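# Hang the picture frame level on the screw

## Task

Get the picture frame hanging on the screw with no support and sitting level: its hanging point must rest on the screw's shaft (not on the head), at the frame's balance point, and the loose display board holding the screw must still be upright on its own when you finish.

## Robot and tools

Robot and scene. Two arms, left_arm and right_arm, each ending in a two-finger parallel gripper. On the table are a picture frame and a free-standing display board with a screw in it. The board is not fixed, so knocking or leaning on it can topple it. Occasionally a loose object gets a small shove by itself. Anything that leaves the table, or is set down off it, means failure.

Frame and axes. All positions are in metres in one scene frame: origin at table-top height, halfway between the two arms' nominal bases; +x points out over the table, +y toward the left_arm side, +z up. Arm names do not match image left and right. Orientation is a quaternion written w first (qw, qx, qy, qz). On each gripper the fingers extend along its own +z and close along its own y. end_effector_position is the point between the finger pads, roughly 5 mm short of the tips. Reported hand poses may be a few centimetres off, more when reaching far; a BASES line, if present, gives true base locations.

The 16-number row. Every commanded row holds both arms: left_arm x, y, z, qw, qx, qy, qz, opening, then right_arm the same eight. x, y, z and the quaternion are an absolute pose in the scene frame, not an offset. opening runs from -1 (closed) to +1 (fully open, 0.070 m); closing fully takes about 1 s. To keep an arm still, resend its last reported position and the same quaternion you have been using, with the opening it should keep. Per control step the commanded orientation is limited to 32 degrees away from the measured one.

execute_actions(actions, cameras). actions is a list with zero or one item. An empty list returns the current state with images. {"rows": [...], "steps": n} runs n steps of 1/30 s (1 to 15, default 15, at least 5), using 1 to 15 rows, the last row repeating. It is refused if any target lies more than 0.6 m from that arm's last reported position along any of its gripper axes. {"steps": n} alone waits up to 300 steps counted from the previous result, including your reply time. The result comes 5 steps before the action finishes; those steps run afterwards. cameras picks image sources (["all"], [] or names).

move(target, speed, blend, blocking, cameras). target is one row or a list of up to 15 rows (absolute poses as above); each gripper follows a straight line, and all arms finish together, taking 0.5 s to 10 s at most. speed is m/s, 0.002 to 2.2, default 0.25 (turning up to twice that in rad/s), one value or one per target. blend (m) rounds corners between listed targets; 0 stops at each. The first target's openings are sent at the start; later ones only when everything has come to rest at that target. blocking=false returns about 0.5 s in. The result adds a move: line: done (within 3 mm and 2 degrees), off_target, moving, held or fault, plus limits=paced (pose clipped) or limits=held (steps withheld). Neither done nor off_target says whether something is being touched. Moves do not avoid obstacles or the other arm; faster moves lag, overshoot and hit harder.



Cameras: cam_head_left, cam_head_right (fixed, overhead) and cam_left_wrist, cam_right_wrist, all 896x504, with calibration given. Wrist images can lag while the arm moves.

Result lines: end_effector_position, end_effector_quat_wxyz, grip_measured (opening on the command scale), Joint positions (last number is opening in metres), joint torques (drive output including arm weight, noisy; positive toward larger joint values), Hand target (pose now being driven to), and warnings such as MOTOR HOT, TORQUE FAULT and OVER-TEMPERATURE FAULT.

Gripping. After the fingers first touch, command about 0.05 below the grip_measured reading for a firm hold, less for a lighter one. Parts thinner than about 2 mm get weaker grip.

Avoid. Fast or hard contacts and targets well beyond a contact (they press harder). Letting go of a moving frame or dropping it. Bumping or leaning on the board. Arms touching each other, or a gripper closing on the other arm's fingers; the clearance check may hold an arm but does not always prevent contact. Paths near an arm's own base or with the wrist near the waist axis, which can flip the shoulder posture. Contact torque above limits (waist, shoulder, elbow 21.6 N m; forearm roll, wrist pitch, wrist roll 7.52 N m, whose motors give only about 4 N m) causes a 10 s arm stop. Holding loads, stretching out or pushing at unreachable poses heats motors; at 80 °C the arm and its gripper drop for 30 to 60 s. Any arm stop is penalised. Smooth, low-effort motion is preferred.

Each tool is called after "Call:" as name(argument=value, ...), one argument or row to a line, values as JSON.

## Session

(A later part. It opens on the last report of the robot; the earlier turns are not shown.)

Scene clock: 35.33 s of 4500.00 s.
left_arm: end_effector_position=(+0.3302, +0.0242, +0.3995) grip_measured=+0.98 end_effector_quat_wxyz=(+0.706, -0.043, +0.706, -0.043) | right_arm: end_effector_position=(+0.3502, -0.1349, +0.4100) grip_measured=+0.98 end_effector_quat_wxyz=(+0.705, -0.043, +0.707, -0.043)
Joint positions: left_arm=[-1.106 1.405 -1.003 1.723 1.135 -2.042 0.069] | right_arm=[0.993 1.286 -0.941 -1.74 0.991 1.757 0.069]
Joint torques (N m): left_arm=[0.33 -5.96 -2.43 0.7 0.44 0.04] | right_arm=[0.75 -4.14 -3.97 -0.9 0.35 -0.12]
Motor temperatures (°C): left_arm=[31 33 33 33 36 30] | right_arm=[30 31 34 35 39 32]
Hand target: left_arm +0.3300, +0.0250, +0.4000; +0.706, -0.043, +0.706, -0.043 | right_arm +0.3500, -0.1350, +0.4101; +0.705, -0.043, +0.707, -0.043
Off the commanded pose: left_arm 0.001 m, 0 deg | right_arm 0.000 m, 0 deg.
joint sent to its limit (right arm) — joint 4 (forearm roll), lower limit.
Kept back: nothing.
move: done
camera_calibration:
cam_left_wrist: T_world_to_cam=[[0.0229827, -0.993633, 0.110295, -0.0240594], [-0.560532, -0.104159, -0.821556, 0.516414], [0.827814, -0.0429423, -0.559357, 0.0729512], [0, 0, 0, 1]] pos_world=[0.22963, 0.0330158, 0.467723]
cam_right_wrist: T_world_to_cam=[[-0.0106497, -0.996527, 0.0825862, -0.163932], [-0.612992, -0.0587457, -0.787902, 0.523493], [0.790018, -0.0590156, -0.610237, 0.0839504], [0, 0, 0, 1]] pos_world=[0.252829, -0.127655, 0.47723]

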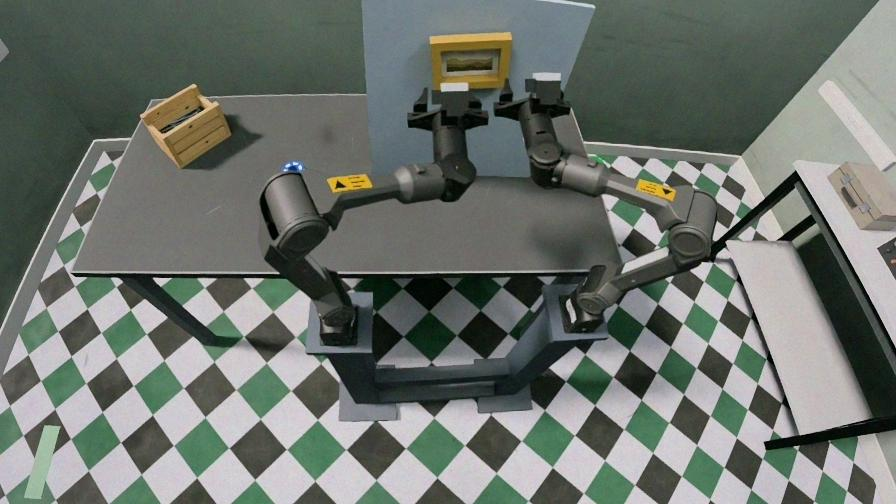

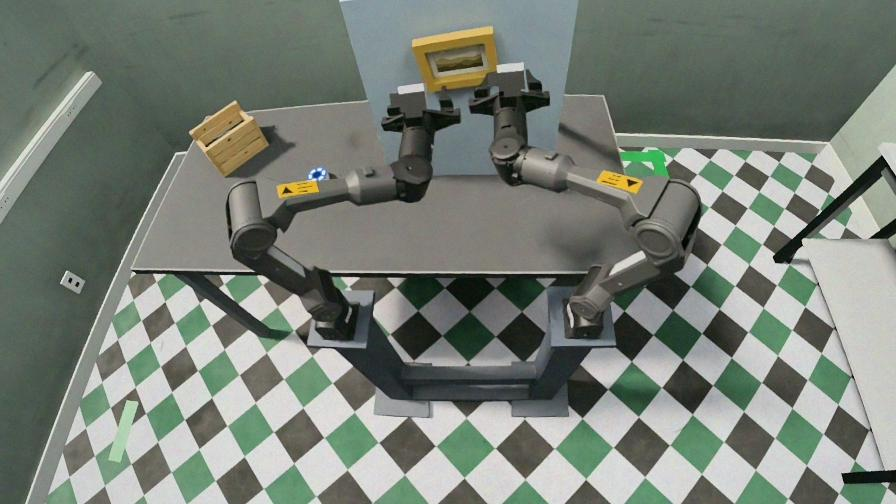

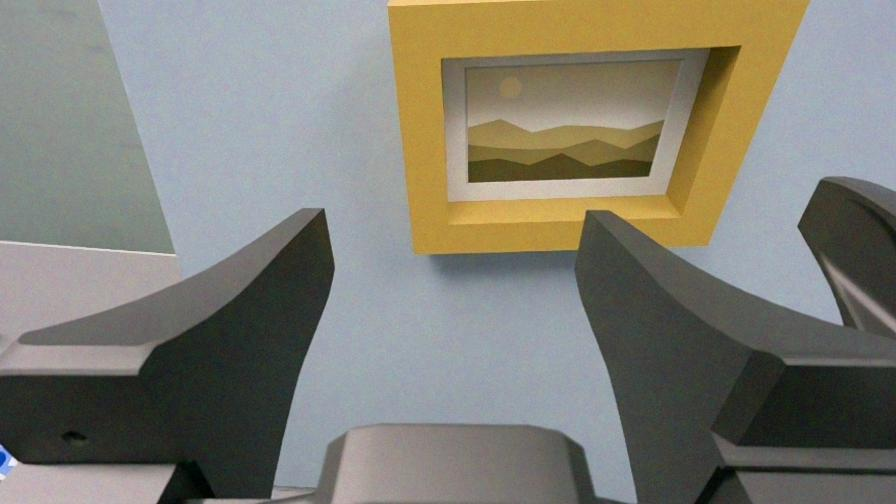

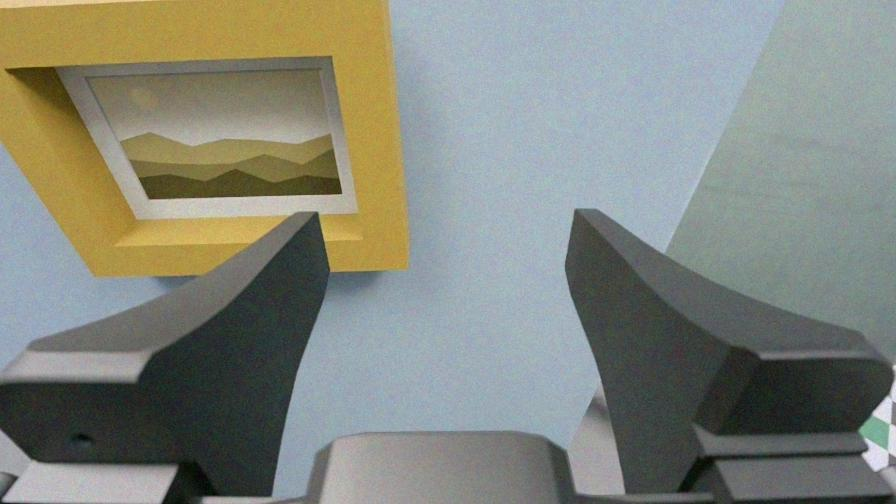

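Call:
move(
  target=[0.425,0.042,0.383,0.7058,-0.0431,0.7058,-0.0431,1,0.425,-0.104,0.383,0.7058,-0.0431,0.7058,-0.0431,1],
  speed=0.15,
)

Call:
zoom_image(
  camera="cam_head_left",
  region=[390, 0, 590, 120],
)

Call:
zoom_image(
  camera="cam_head_right",
  region=[370, 0, 570, 120],
)

Scene clock: 37.17 s of 4500.00 s.
left_arm: end_effector_position=(+0.3801, +0.0344, +0.3909) grip_measured=+0.98 end_effector_quat_wxyz=(+0.690, -0.050, +0.721, -0.035) | right_arm: end_effector_position=(+0.3905, -0.1184, +0.3959) grip_measured=+0.98 end_effector_quat_wxyz=(+0.689, -0.038, +0.722, -0.047)
Joint positions: left_arm=[-0.921 1.479 -1.081 1.738 0.963 -2.041 0.069] | right_arm=[0.903 1.433 -1.057 -1.74 0.912 1.78 0.069]
Joint torques (N m): left_arm=[0.31 -6.48 -2.55 0.64 0.17 -0.21] | right_arm=[0.48 -4.32 -3.54 -0.93 0.19 -0.12]
Motor temperatures (°C): left_arm=[31 33 33 33 36 30] | right_arm=[30 31 34 35 39 32]
Hand target: left_arm +0.3800, +0.0347, +0.3912; +0.690, -0.051, +0.721, -0.036 | right_arm +0.3904, -0.1182, +0.3953; +0.688, -0.039, +0.723, -0.048
Off the commanded pose: left_arm 0.046 m, 3 deg | right_arm 0.040 m, 3 deg.
Kept back: nothing.
move: held (left_arm, right_arm; a check stopped the path); limits=held
pose unreachable (left arm): on one or more control steps of this call this arm could not follow its commanded pose, so it was not sent that pose on those steps. It may still have moved: this result reports where it is.
cause: moving toward the commanded pose would bring a part of the arm too close to another arm (a part of this arm just beyond joint 6 (wrist roll) and a part of the right arm just beyond its joint 6 (wrist roll), along the way the arms are being sent, or toward where that arm still pushes).
pose unreachable (right arm): on one or more control steps of this call this arm could not follow its commanded pose, so it was not sent that pose on those steps. It may still have moved: this result reports where it is.
cause: moving toward the commanded pose would bring a part of the arm too close to another arm (a part of this arm just beyond joint 6 (wrist roll) and a part of the left arm just beyond its joint 6 (wrist roll), along the way the arms are being sent, or toward where that arm still pushes).
camera_calibration:
cam_left_wrist: T_world_to_cam=[[0.0466031, -0.993006, 0.108473, -0.0224019], [-0.593856, -0.114859, -0.796331, 0.541537], [0.80322, -0.0273059, -0.595056, 0.0499806], [0, 0, 0, 1]] pos_world=[0.282494, 0.04132, 0.463414]
cam_right_wrist: T_world_to_cam=[[-0.0224799, -0.996339, 0.0824833, -0.141163], [-0.647364, -0.0483649, -0.760645, 0.541857], [0.761849, -0.070496, -0.643907, 0.0674634], [0, 0, 0, 1]] pos_world=[0.296208, -0.109684, 0.467244]

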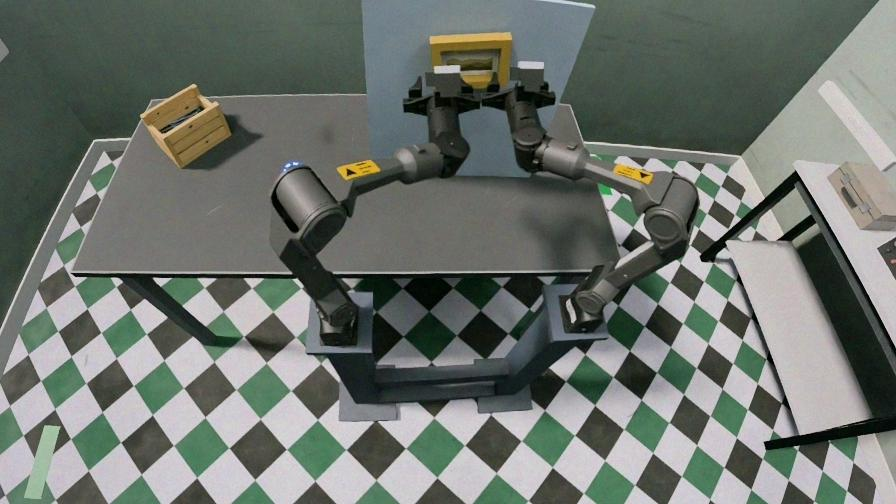

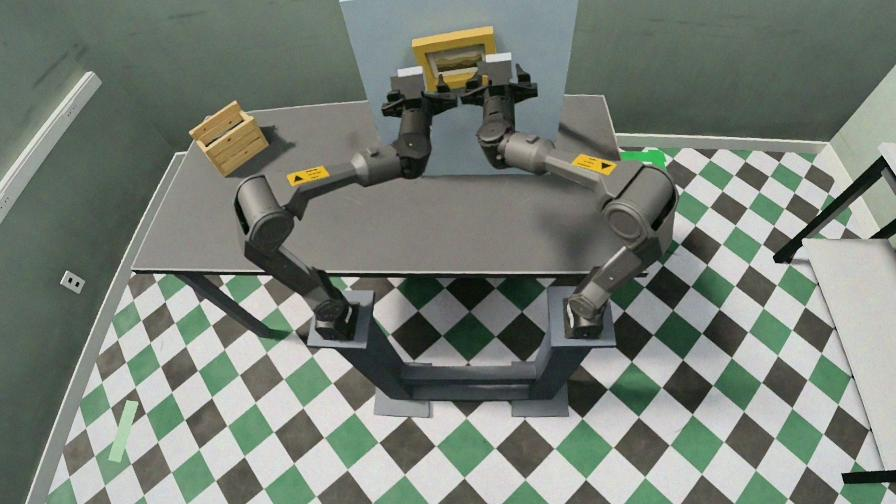

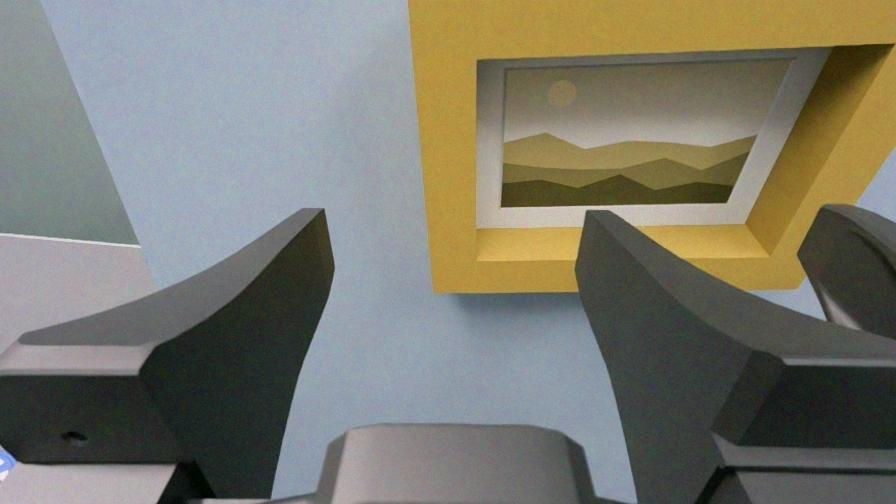

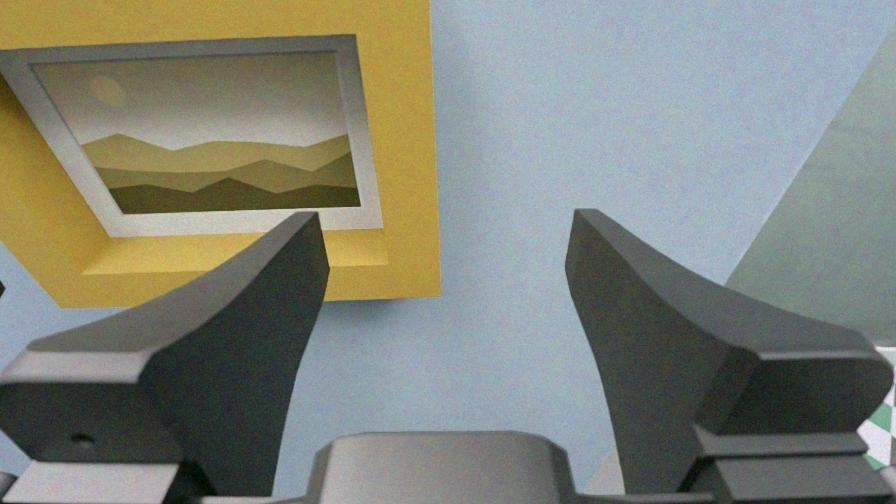

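Scaled by 2.520 from the camera's 896x504 image, which has a finer 1280x720 frame.

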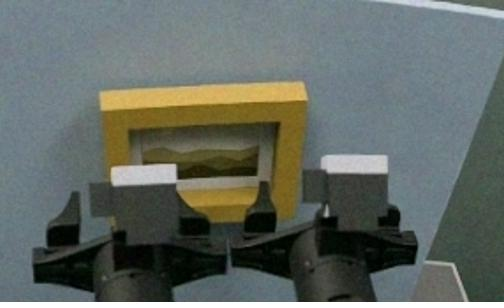

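Scaled by 2.520 from the camera's 896x504 image, which has a finer 1280x720 frame.

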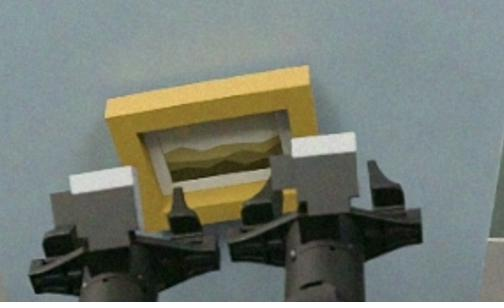

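Call:
move(
  target=[
    [0.38,0.055,0.383,0.7025,-0.0061,0.7071,-0.0799,0.4,0.38,-0.13,0.39,0.7071,-0.0799,0.7025,-0.0061,0.4],
    [0.425,0.042,0.377,0.7025,-0.0061,0.7071,-0.0799,0.4,0.425,-0.105,0.388,0.7071,-0.0799,0.7025,-0.0061,0.4],
  ],
  speed=0.15,
)

Call:
zoom_image(
  camera="cam_head_left",
  region=[390, 0, 590, 120],
)

Call:
zoom_image(
  camera="cam_head_right",
  region=[370, 0, 570, 120],
)

Scene clock: 39.17 s of 4500.00 s.
left_arm: end_effector_position=(+0.4256, +0.0417, +0.3768) grip_measured=+0.40 end_effector_quat_wxyz=(+0.659, -0.021, +0.750, -0.060) | right_arm: end_effector_position=(+0.4252, -0.1045, +0.3884) grip_measured=+0.40 end_effector_quat_wxyz=(+0.671, -0.073, +0.738, -0.017)
Joint positions: left_arm=[-0.724 1.523 -1.145 1.738 0.671 -2.001 0.049] | right_arm=[0.784 1.501 -1.145 -1.74 0.695 1.749 0.049]
Joint torques (N m): left_arm=[-1.04 -6.78 -3.02 0.48 0.51 0] | right_arm=[0.26 -6.37 -3.68 -0.8 0.34 -0.05]
Motor temperatures (°C): left_arm=[31 33 33 33 36 30] | right_arm=[30 31 34 35 39 32]
Hand target: left_arm +0.4250, +0.0419, +0.3773; +0.659, -0.021, +0.750, -0.060 | right_arm +0.4249, -0.1049, +0.3883; +0.670, -0.073, +0.738, -0.017
Off the commanded pose: left_arm 0.001 m, 8 deg | right_arm 0.001 m, 6 deg.
joint read past its limit (right arm) — joint 4 (forearm roll), lower limit.
joint sent to its limit (left arm) — joint 4 (forearm roll), upper limit.
joint sent to its limit (right arm) — joint 4 (forearm roll), lower limit.
Kept back: nothing.
move: off_target (left_arm, right_arm)
camera_calibration:
cam_left_wrist: T_world_to_cam=[[-0.0258655, -0.994259, 0.103827, 0.0169075], [-0.663985, -0.0605545, -0.74529, 0.566516], [0.747299, -0.0882168, -0.658607, 0.0554763], [0, 0, 0, 1]] pos_world=[0.335138, 0.0560095, 0.457001]
cam_right_wrist: T_world_to_cam=[[0.0713567, -0.993853, 0.0846414, -0.166493], [-0.679943, -0.110553, -0.724883, 0.552838], [0.729785, -0.005826, -0.683652, 0.0730062], [0, 0, 0, 1]] pos_world=[0.3345, -0.103927, 0.464746]

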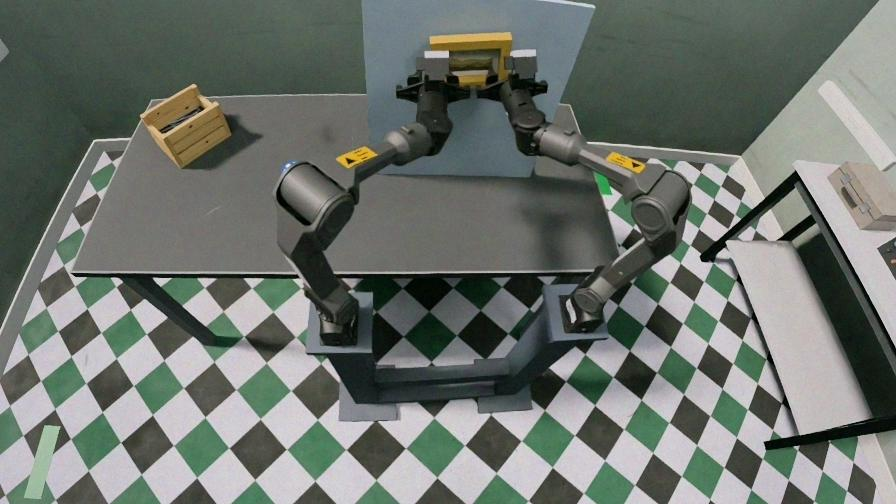

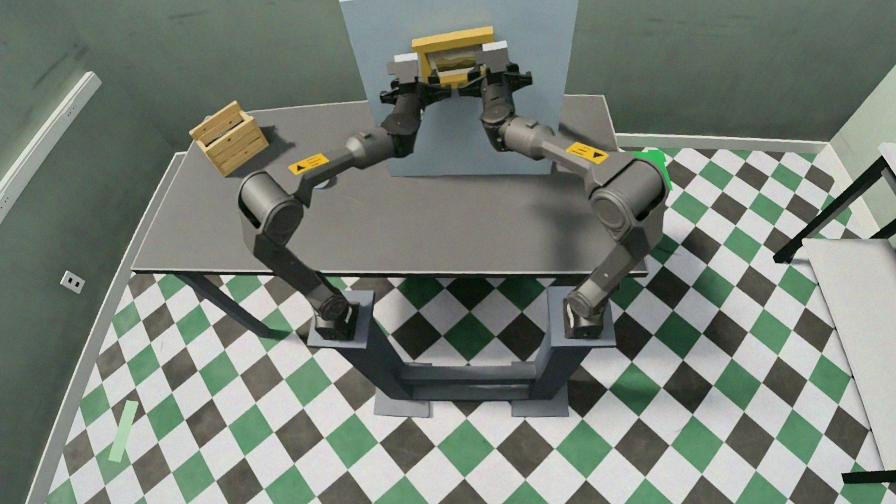

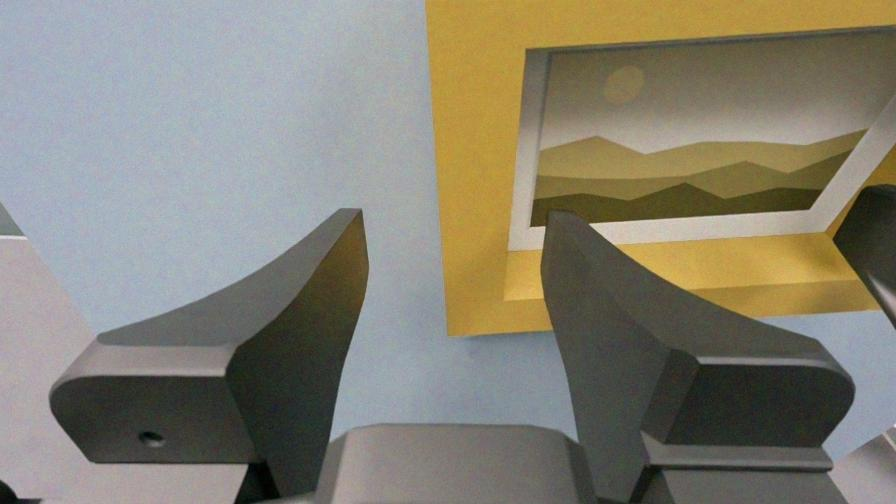

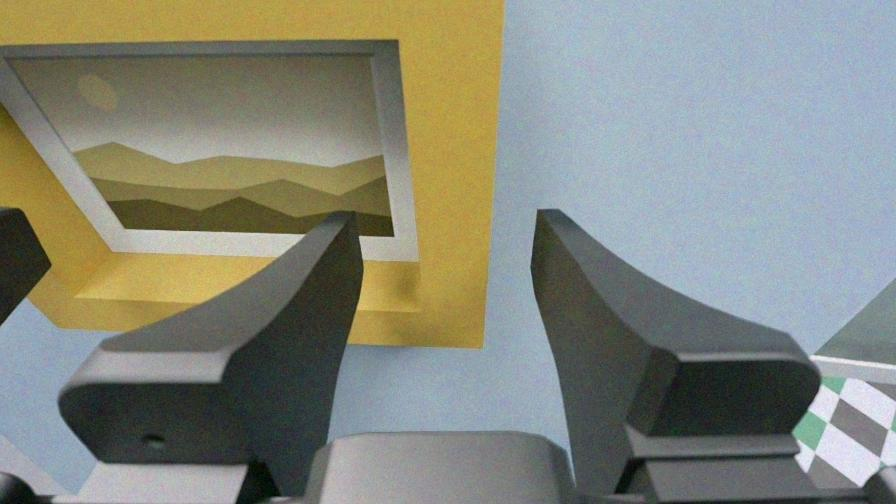

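Scaled by 2.520 from the camera's 896x504 image, which has a finer 1280x720 frame.

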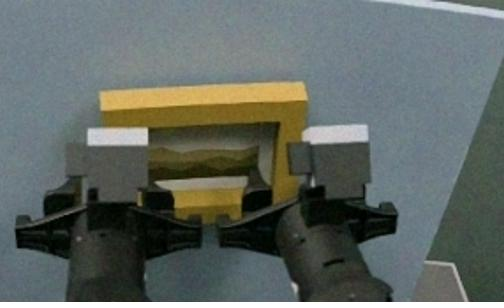

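Scaled by 2.520 from the camera's 896x504 image, which has a finer 1280x720 frame.

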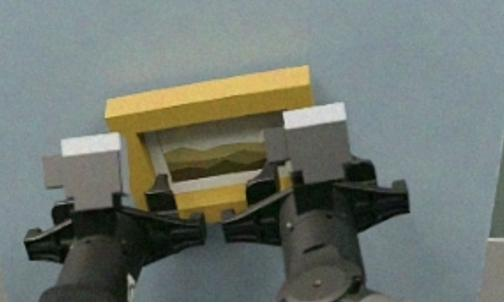

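Call:
move(
  target=[0.454,0.036,0.377,0.659,-0.021,0.75,-0.06,0.4,0.454,-0.107,0.388,0.671,-0.073,0.738,-0.017,0.4],
  speed=0.08,
)

Scene clock: 40.43 s of 4500.00 s.
left_arm: end_effector_position=(+0.4543, +0.0358, +0.3770) grip_measured=+0.40 end_effector_quat_wxyz=(+0.658, -0.021, +0.750, -0.060) | right_arm: end_effector_position=(+0.4536, -0.1058, +0.3883) grip_measured=+0.40 end_effector_quat_wxyz=(+0.667, -0.073, +0.741, -0.016)
Joint positions: left_arm=[-0.675 1.612 -1.25 1.738 0.622 -1.985 0.049] | right_arm=[0.711 1.571 -1.231 -1.739 0.619 1.731 0.049]
Joint torques (N m): left_arm=[-0.41 -6.85 -2.59 0.53 0.36 0] | right_arm=[-3.85 -3.62 -5.04 -0.86 0.81 0.1]
Motor temperatures (°C): left_arm=[31 33 33 33 36 30] | right_arm=[30 31 34 35 39 32]
Hand target: left_arm +0.4540, +0.0360, +0.3771; +0.658, -0.021, +0.750, -0.060 | right_arm +0.4540, -0.1069, +0.3882; +0.667, -0.072, +0.741, -0.018
Off the commanded pose: left_arm 0.000 m, 0 deg | right_arm 0.001 m, 1 deg.
joint sent to its limit (left arm) — joint 4 (forearm roll), upper limit.
joint sent to its limit (right arm) — joint 4 (forearm roll), lower limit.
Kept back: nothing.
move: done
camera_calibration:
cam_left_wrist: T_world_to_cam=[[-0.0250929, -0.994331, 0.103324, 0.0115984], [-0.665278, -0.0605366, -0.744138, 0.585515], [0.746174, -0.0874116, -0.659987, 0.0346898], [0, 0, 0, 1]] pos_world=[0.363937, 0.05001, 0.4574]
cam_right_wrist: T_world_to_cam=[[0.0731792, -0.99373, 0.0845278, -0.170514], [-0.686647, -0.11167, -0.718363, 0.572244], [0.723298, -0.00547162, -0.690514, 0.0578372], [0, 0, 0, 1]] pos_world=[0.363574, -0.105226, 0.46543]

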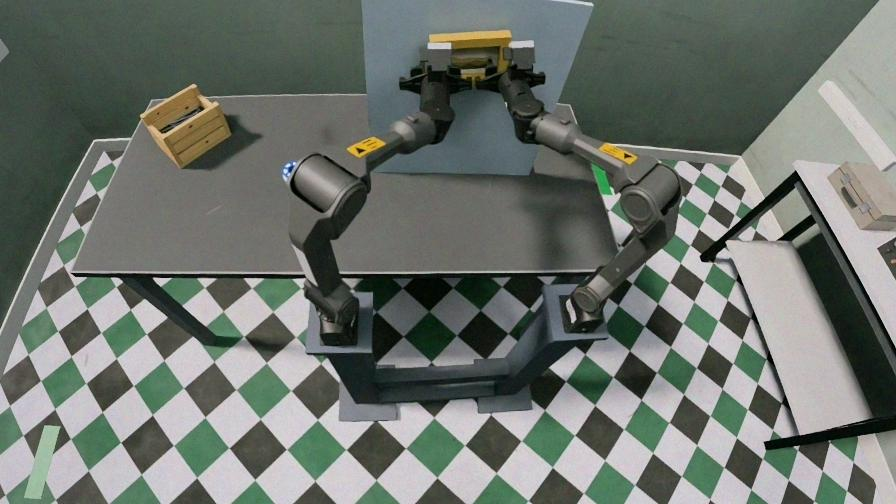

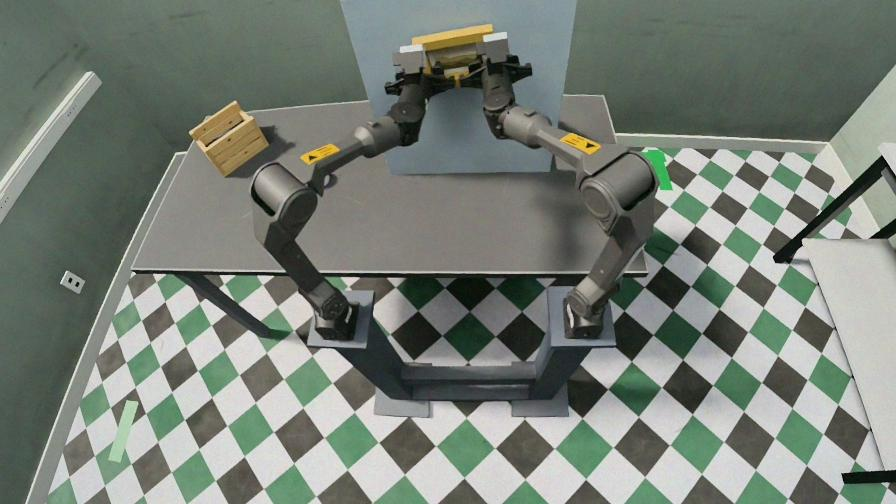

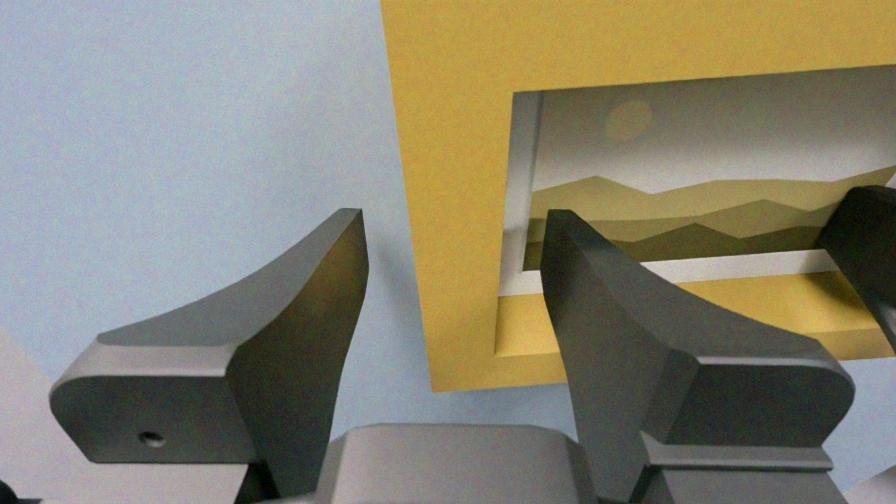

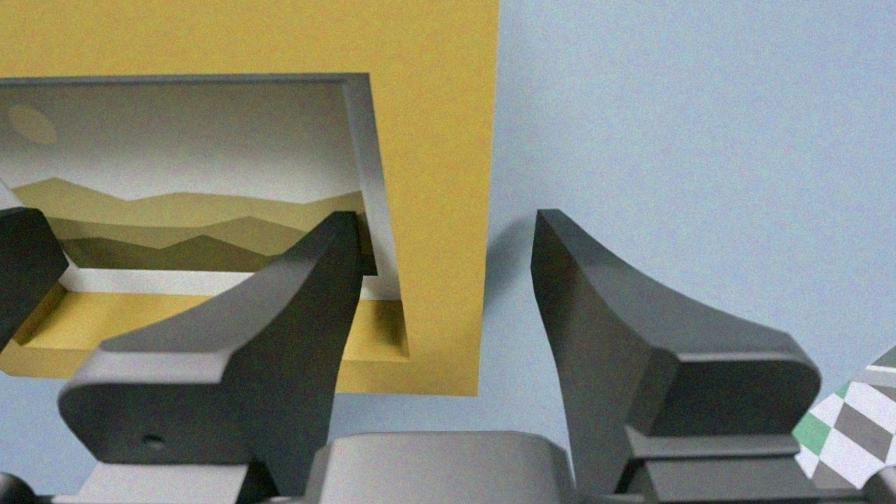

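Call:
move(
  target=[0.447,0.036,0.377,0.659,-0.021,0.75,-0.06,0.4,0.447,-0.107,0.388,0.671,-0.073,0.738,-0.017,0.4],
  speed=0.08,
)

Scene clock: 41.37 s of 4500.00 s.
left_arm: end_effector_position=(+0.4471, +0.0363, +0.3770) grip_measured=+0.40 end_effector_quat_wxyz=(+0.658, -0.021, +0.750, -0.059) | right_arm: end_effector_position=(+0.4472, -0.1072, +0.3879) grip_measured=+0.40 end_effector_quat_wxyz=(+0.667, -0.072, +0.741, -0.018)
Joint positions: left_arm=[-0.689 1.592 -1.225 1.738 0.637 -1.989 0.049] | right_arm=[0.725 1.553 -1.208 -1.739 0.638 1.734 0.049]
Joint torques (N m): left_arm=[-0.53 -7.15 -2.86 0.61 0.4 -0.18] | right_arm=[0.7 -6.82 -3.78 -0.63 0.14 0.26]
Motor temperatures (°C): left_arm=[31 33 33 33 36 30] | right_arm=[30 31 34 35 39 32]
Hand target: left_arm +0.4470, +0.0360, +0.3771; +0.658, -0.021, +0.750, -0.060 | right_arm +0.4470, -0.1069, +0.3882; +0.668, -0.072, +0.741, -0.018
Off the commanded pose: left_arm 0.000 m, 0 deg | right_arm 0.000 m, 1 deg.
joint read past its limit (right arm) — joint 4 (forearm roll), lower limit.
joint sent to its limit (left arm) — joint 4 (forearm roll), upper limit.
joint sent to its limit (right arm) — joint 4 (forearm roll), lower limit.
Kept back: nothing.
move: done
camera_calibration:
cam_left_wrist: T_world_to_cam=[[-0.0247318, -0.994399, 0.102756, 0.0119579], [-0.664558, -0.0604345, -0.744789, 0.580645], [0.746827, -0.0867075, -0.659341, 0.0395417], [0, 0, 0, 1]] pos_world=[0.356637, 0.0504105, 0.457301]
cam_right_wrist: T_world_to_cam=[[0.0688657, -0.993873, 0.08645, -0.170173], [-0.686231, -0.11009, -0.719004, 0.567651], [0.724116, -0.00980993, -0.689608, 0.0610161], [0, 0, 0, 1]] pos_world=[0.357076, -0.106039, 0.464932]

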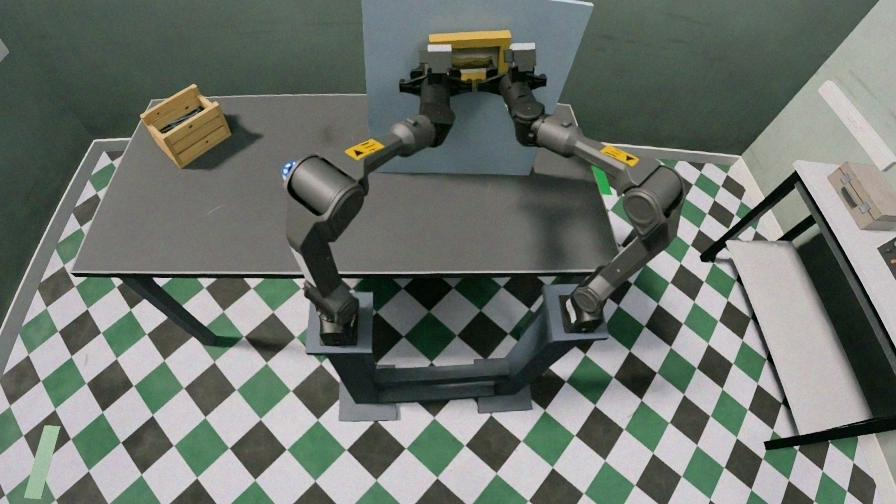

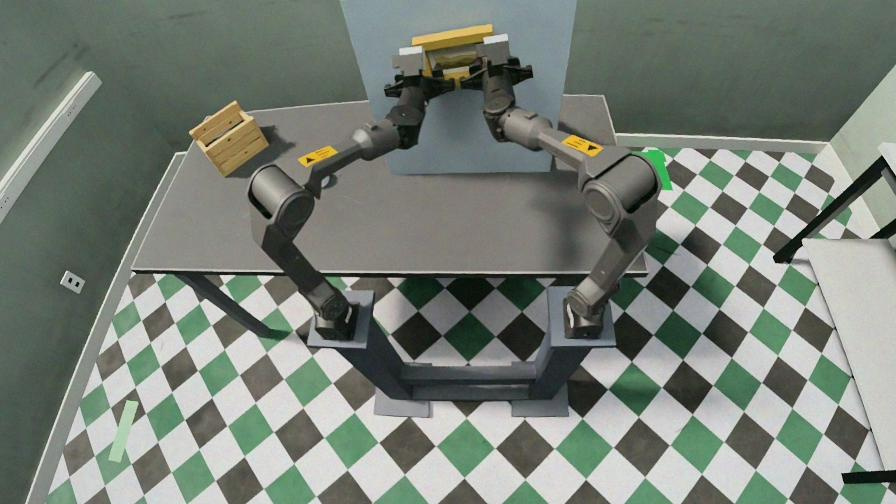

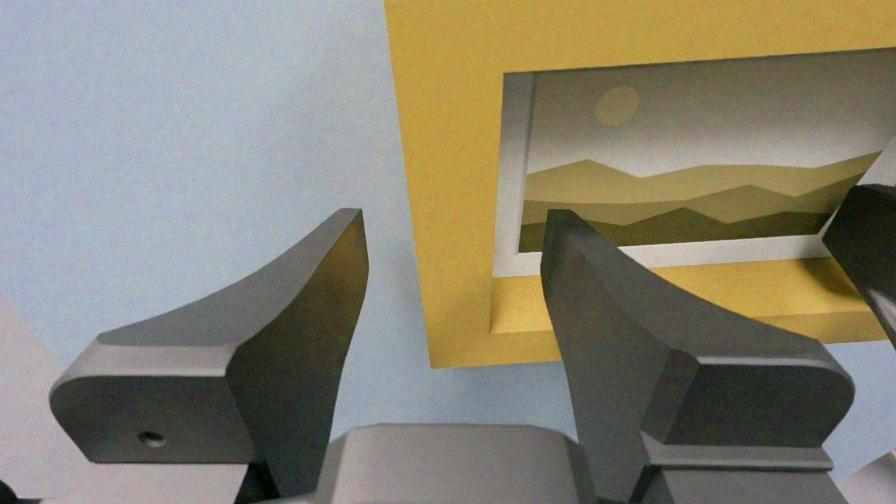

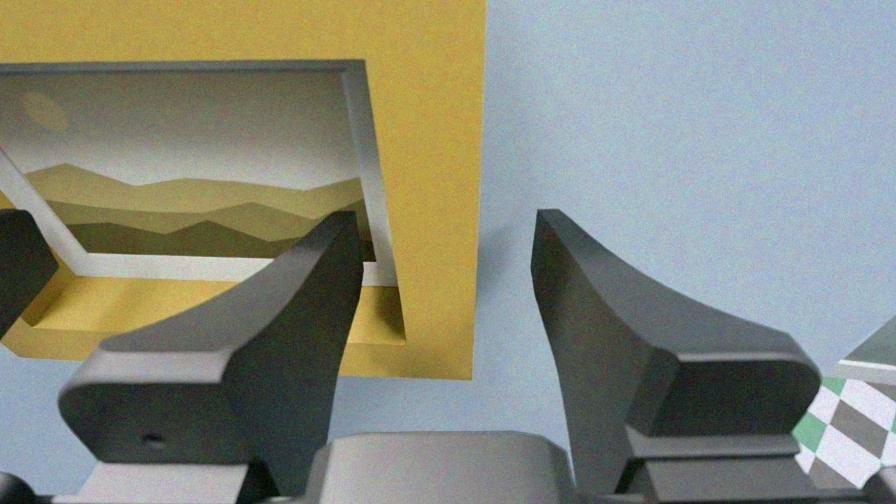

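Call:
move(
  target=[
    [0.447,0.036,0.377,0.659,-0.021,0.75,-0.06,0.4,0.447,-0.102,0.388,0.667,-0.072,0.741,-0.018,0.4],
    [0.447,0.036,0.377,0.659,-0.021,0.75,-0.06,-0.15,0.447,-0.102,0.388,0.667,-0.072,0.741,-0.018,-0.15],
  ],
  speed=0.08,
)

Scene clock: 42.30 s of 4500.00 s.
left_arm: end_effector_position=(+0.4471, +0.0363, +0.3770) grip_measured=+0.40 end_effector_quat_wxyz=(+0.658, -0.021, +0.750, -0.059) | right_arm: end_effector_position=(+0.4468, -0.1029, +0.3881) grip_measured=+0.40 end_effector_quat_wxyz=(+0.667, -0.072, +0.741, -0.018)
Joint positions: left_arm=[-0.689 1.592 -1.225 1.738 0.637 -1.989 0.049] | right_arm=[0.737 1.562 -1.219 -1.73 0.648 1.728 0.049]
Joint torques (N m): left_arm=[-0.13 -6.75 -3.2 0.6 0.28 -0.16] | right_arm=[-0.18 -5.64 -4.36 -0.77 0.2 0.03]
Motor temperatures (°C): left_arm=[31 33 33 33 36 30] | right_arm=[30 31 34 35 39 32]
Hand target: left_arm +0.4470, +0.0360, +0.3771; +0.658, -0.021, +0.750, -0.060 | right_arm +0.4468, -0.1028, +0.3880; +0.667, -0.072, +0.741, -0.018
Off the commanded pose: left_arm 0.000 m, 0 deg | right_arm 0.001 m, 0 deg.
joint sent to its limit (left arm) — joint 4 (forearm roll), upper limit.
Kept back: nothing.
move: held (right_arm; a check stopped the path); path passed 1 of 2 targets; target 2's new opening was not sent; limits=held
pose unreachable (right arm): on one or more control steps of this call this arm could not follow its commanded pose, so it was not sent that pose on those steps. It may still have moved: this result reports where it is.
cause: moving toward the commanded pose would bring a part of the arm too close to another arm (a part of this arm just beyond joint 6 (wrist roll) and a part of the left arm just beyond its joint 6 (wrist roll)).
camera_calibration:
cam_left_wrist: T_world_to_cam=[[-0.0247318, -0.994399, 0.102756, 0.0119579], [-0.664558, -0.0604345, -0.744789, 0.580645], [0.746827, -0.0867075, -0.659341, 0.0395417], [0, 0, 0, 1]] pos_world=[0.356637, 0.0504105, 0.457301]
cam_right_wrist: T_world_to_cam=[[0.069091, -0.994, 0.0847924, -0.16532], [-0.68666, -0.109041, -0.718754, 0.568262], [0.723688, -0.00856416, -0.690074, 0.0618367], [0, 0, 0, 1]] pos_world=[0.356875, -0.101834, 0.465131]

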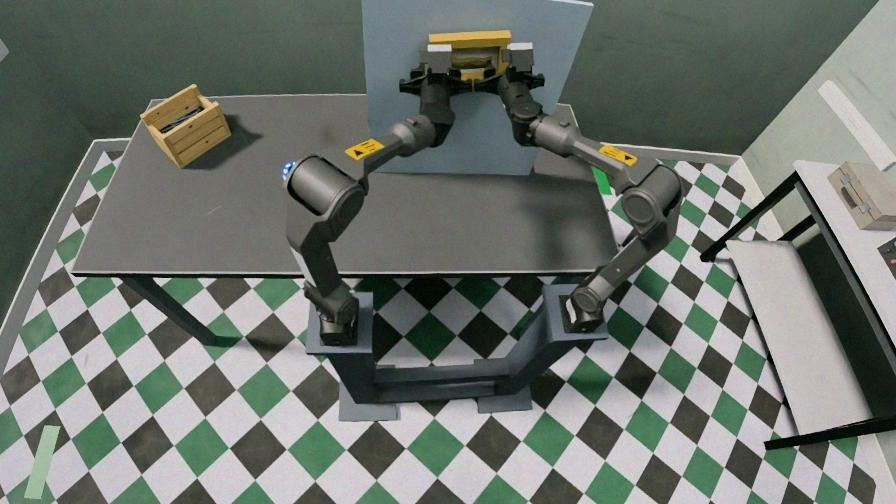

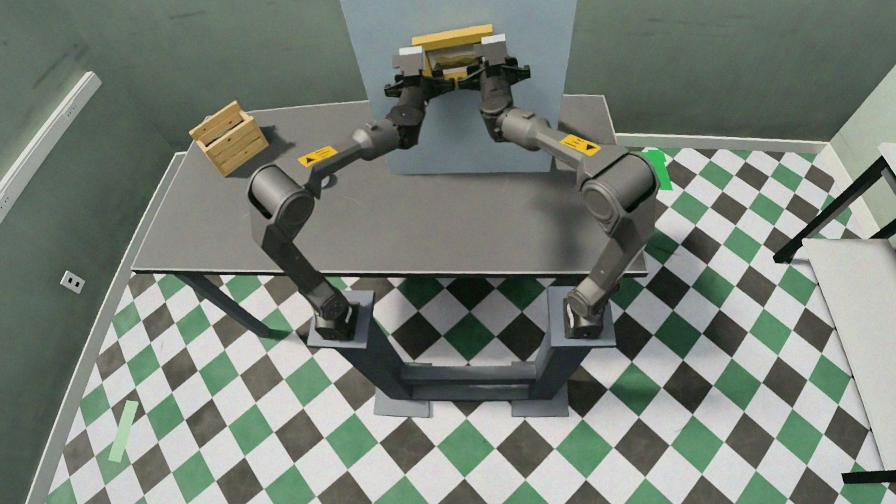

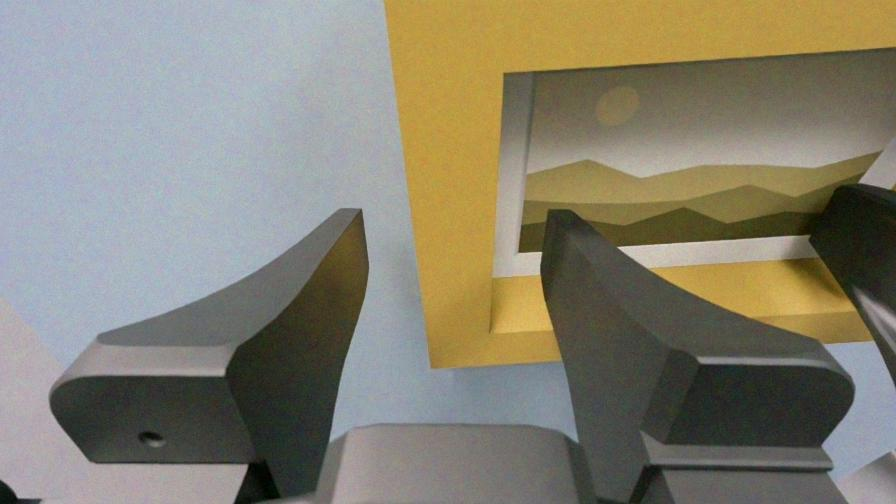

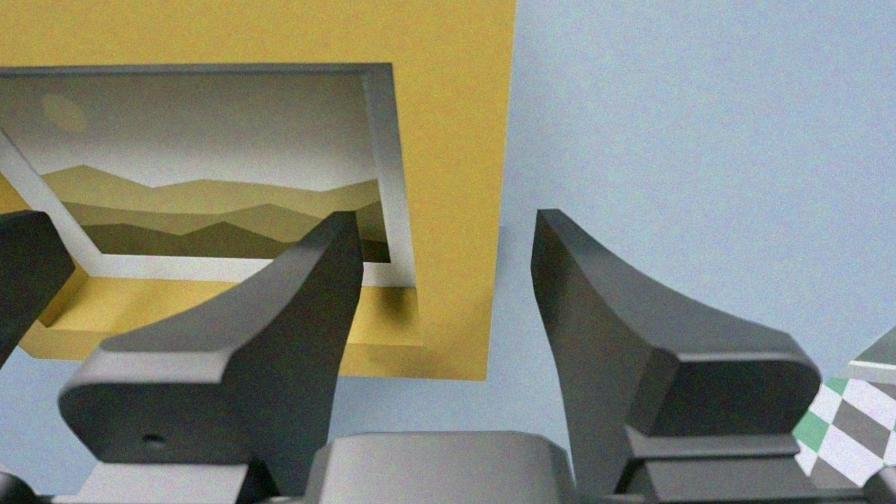

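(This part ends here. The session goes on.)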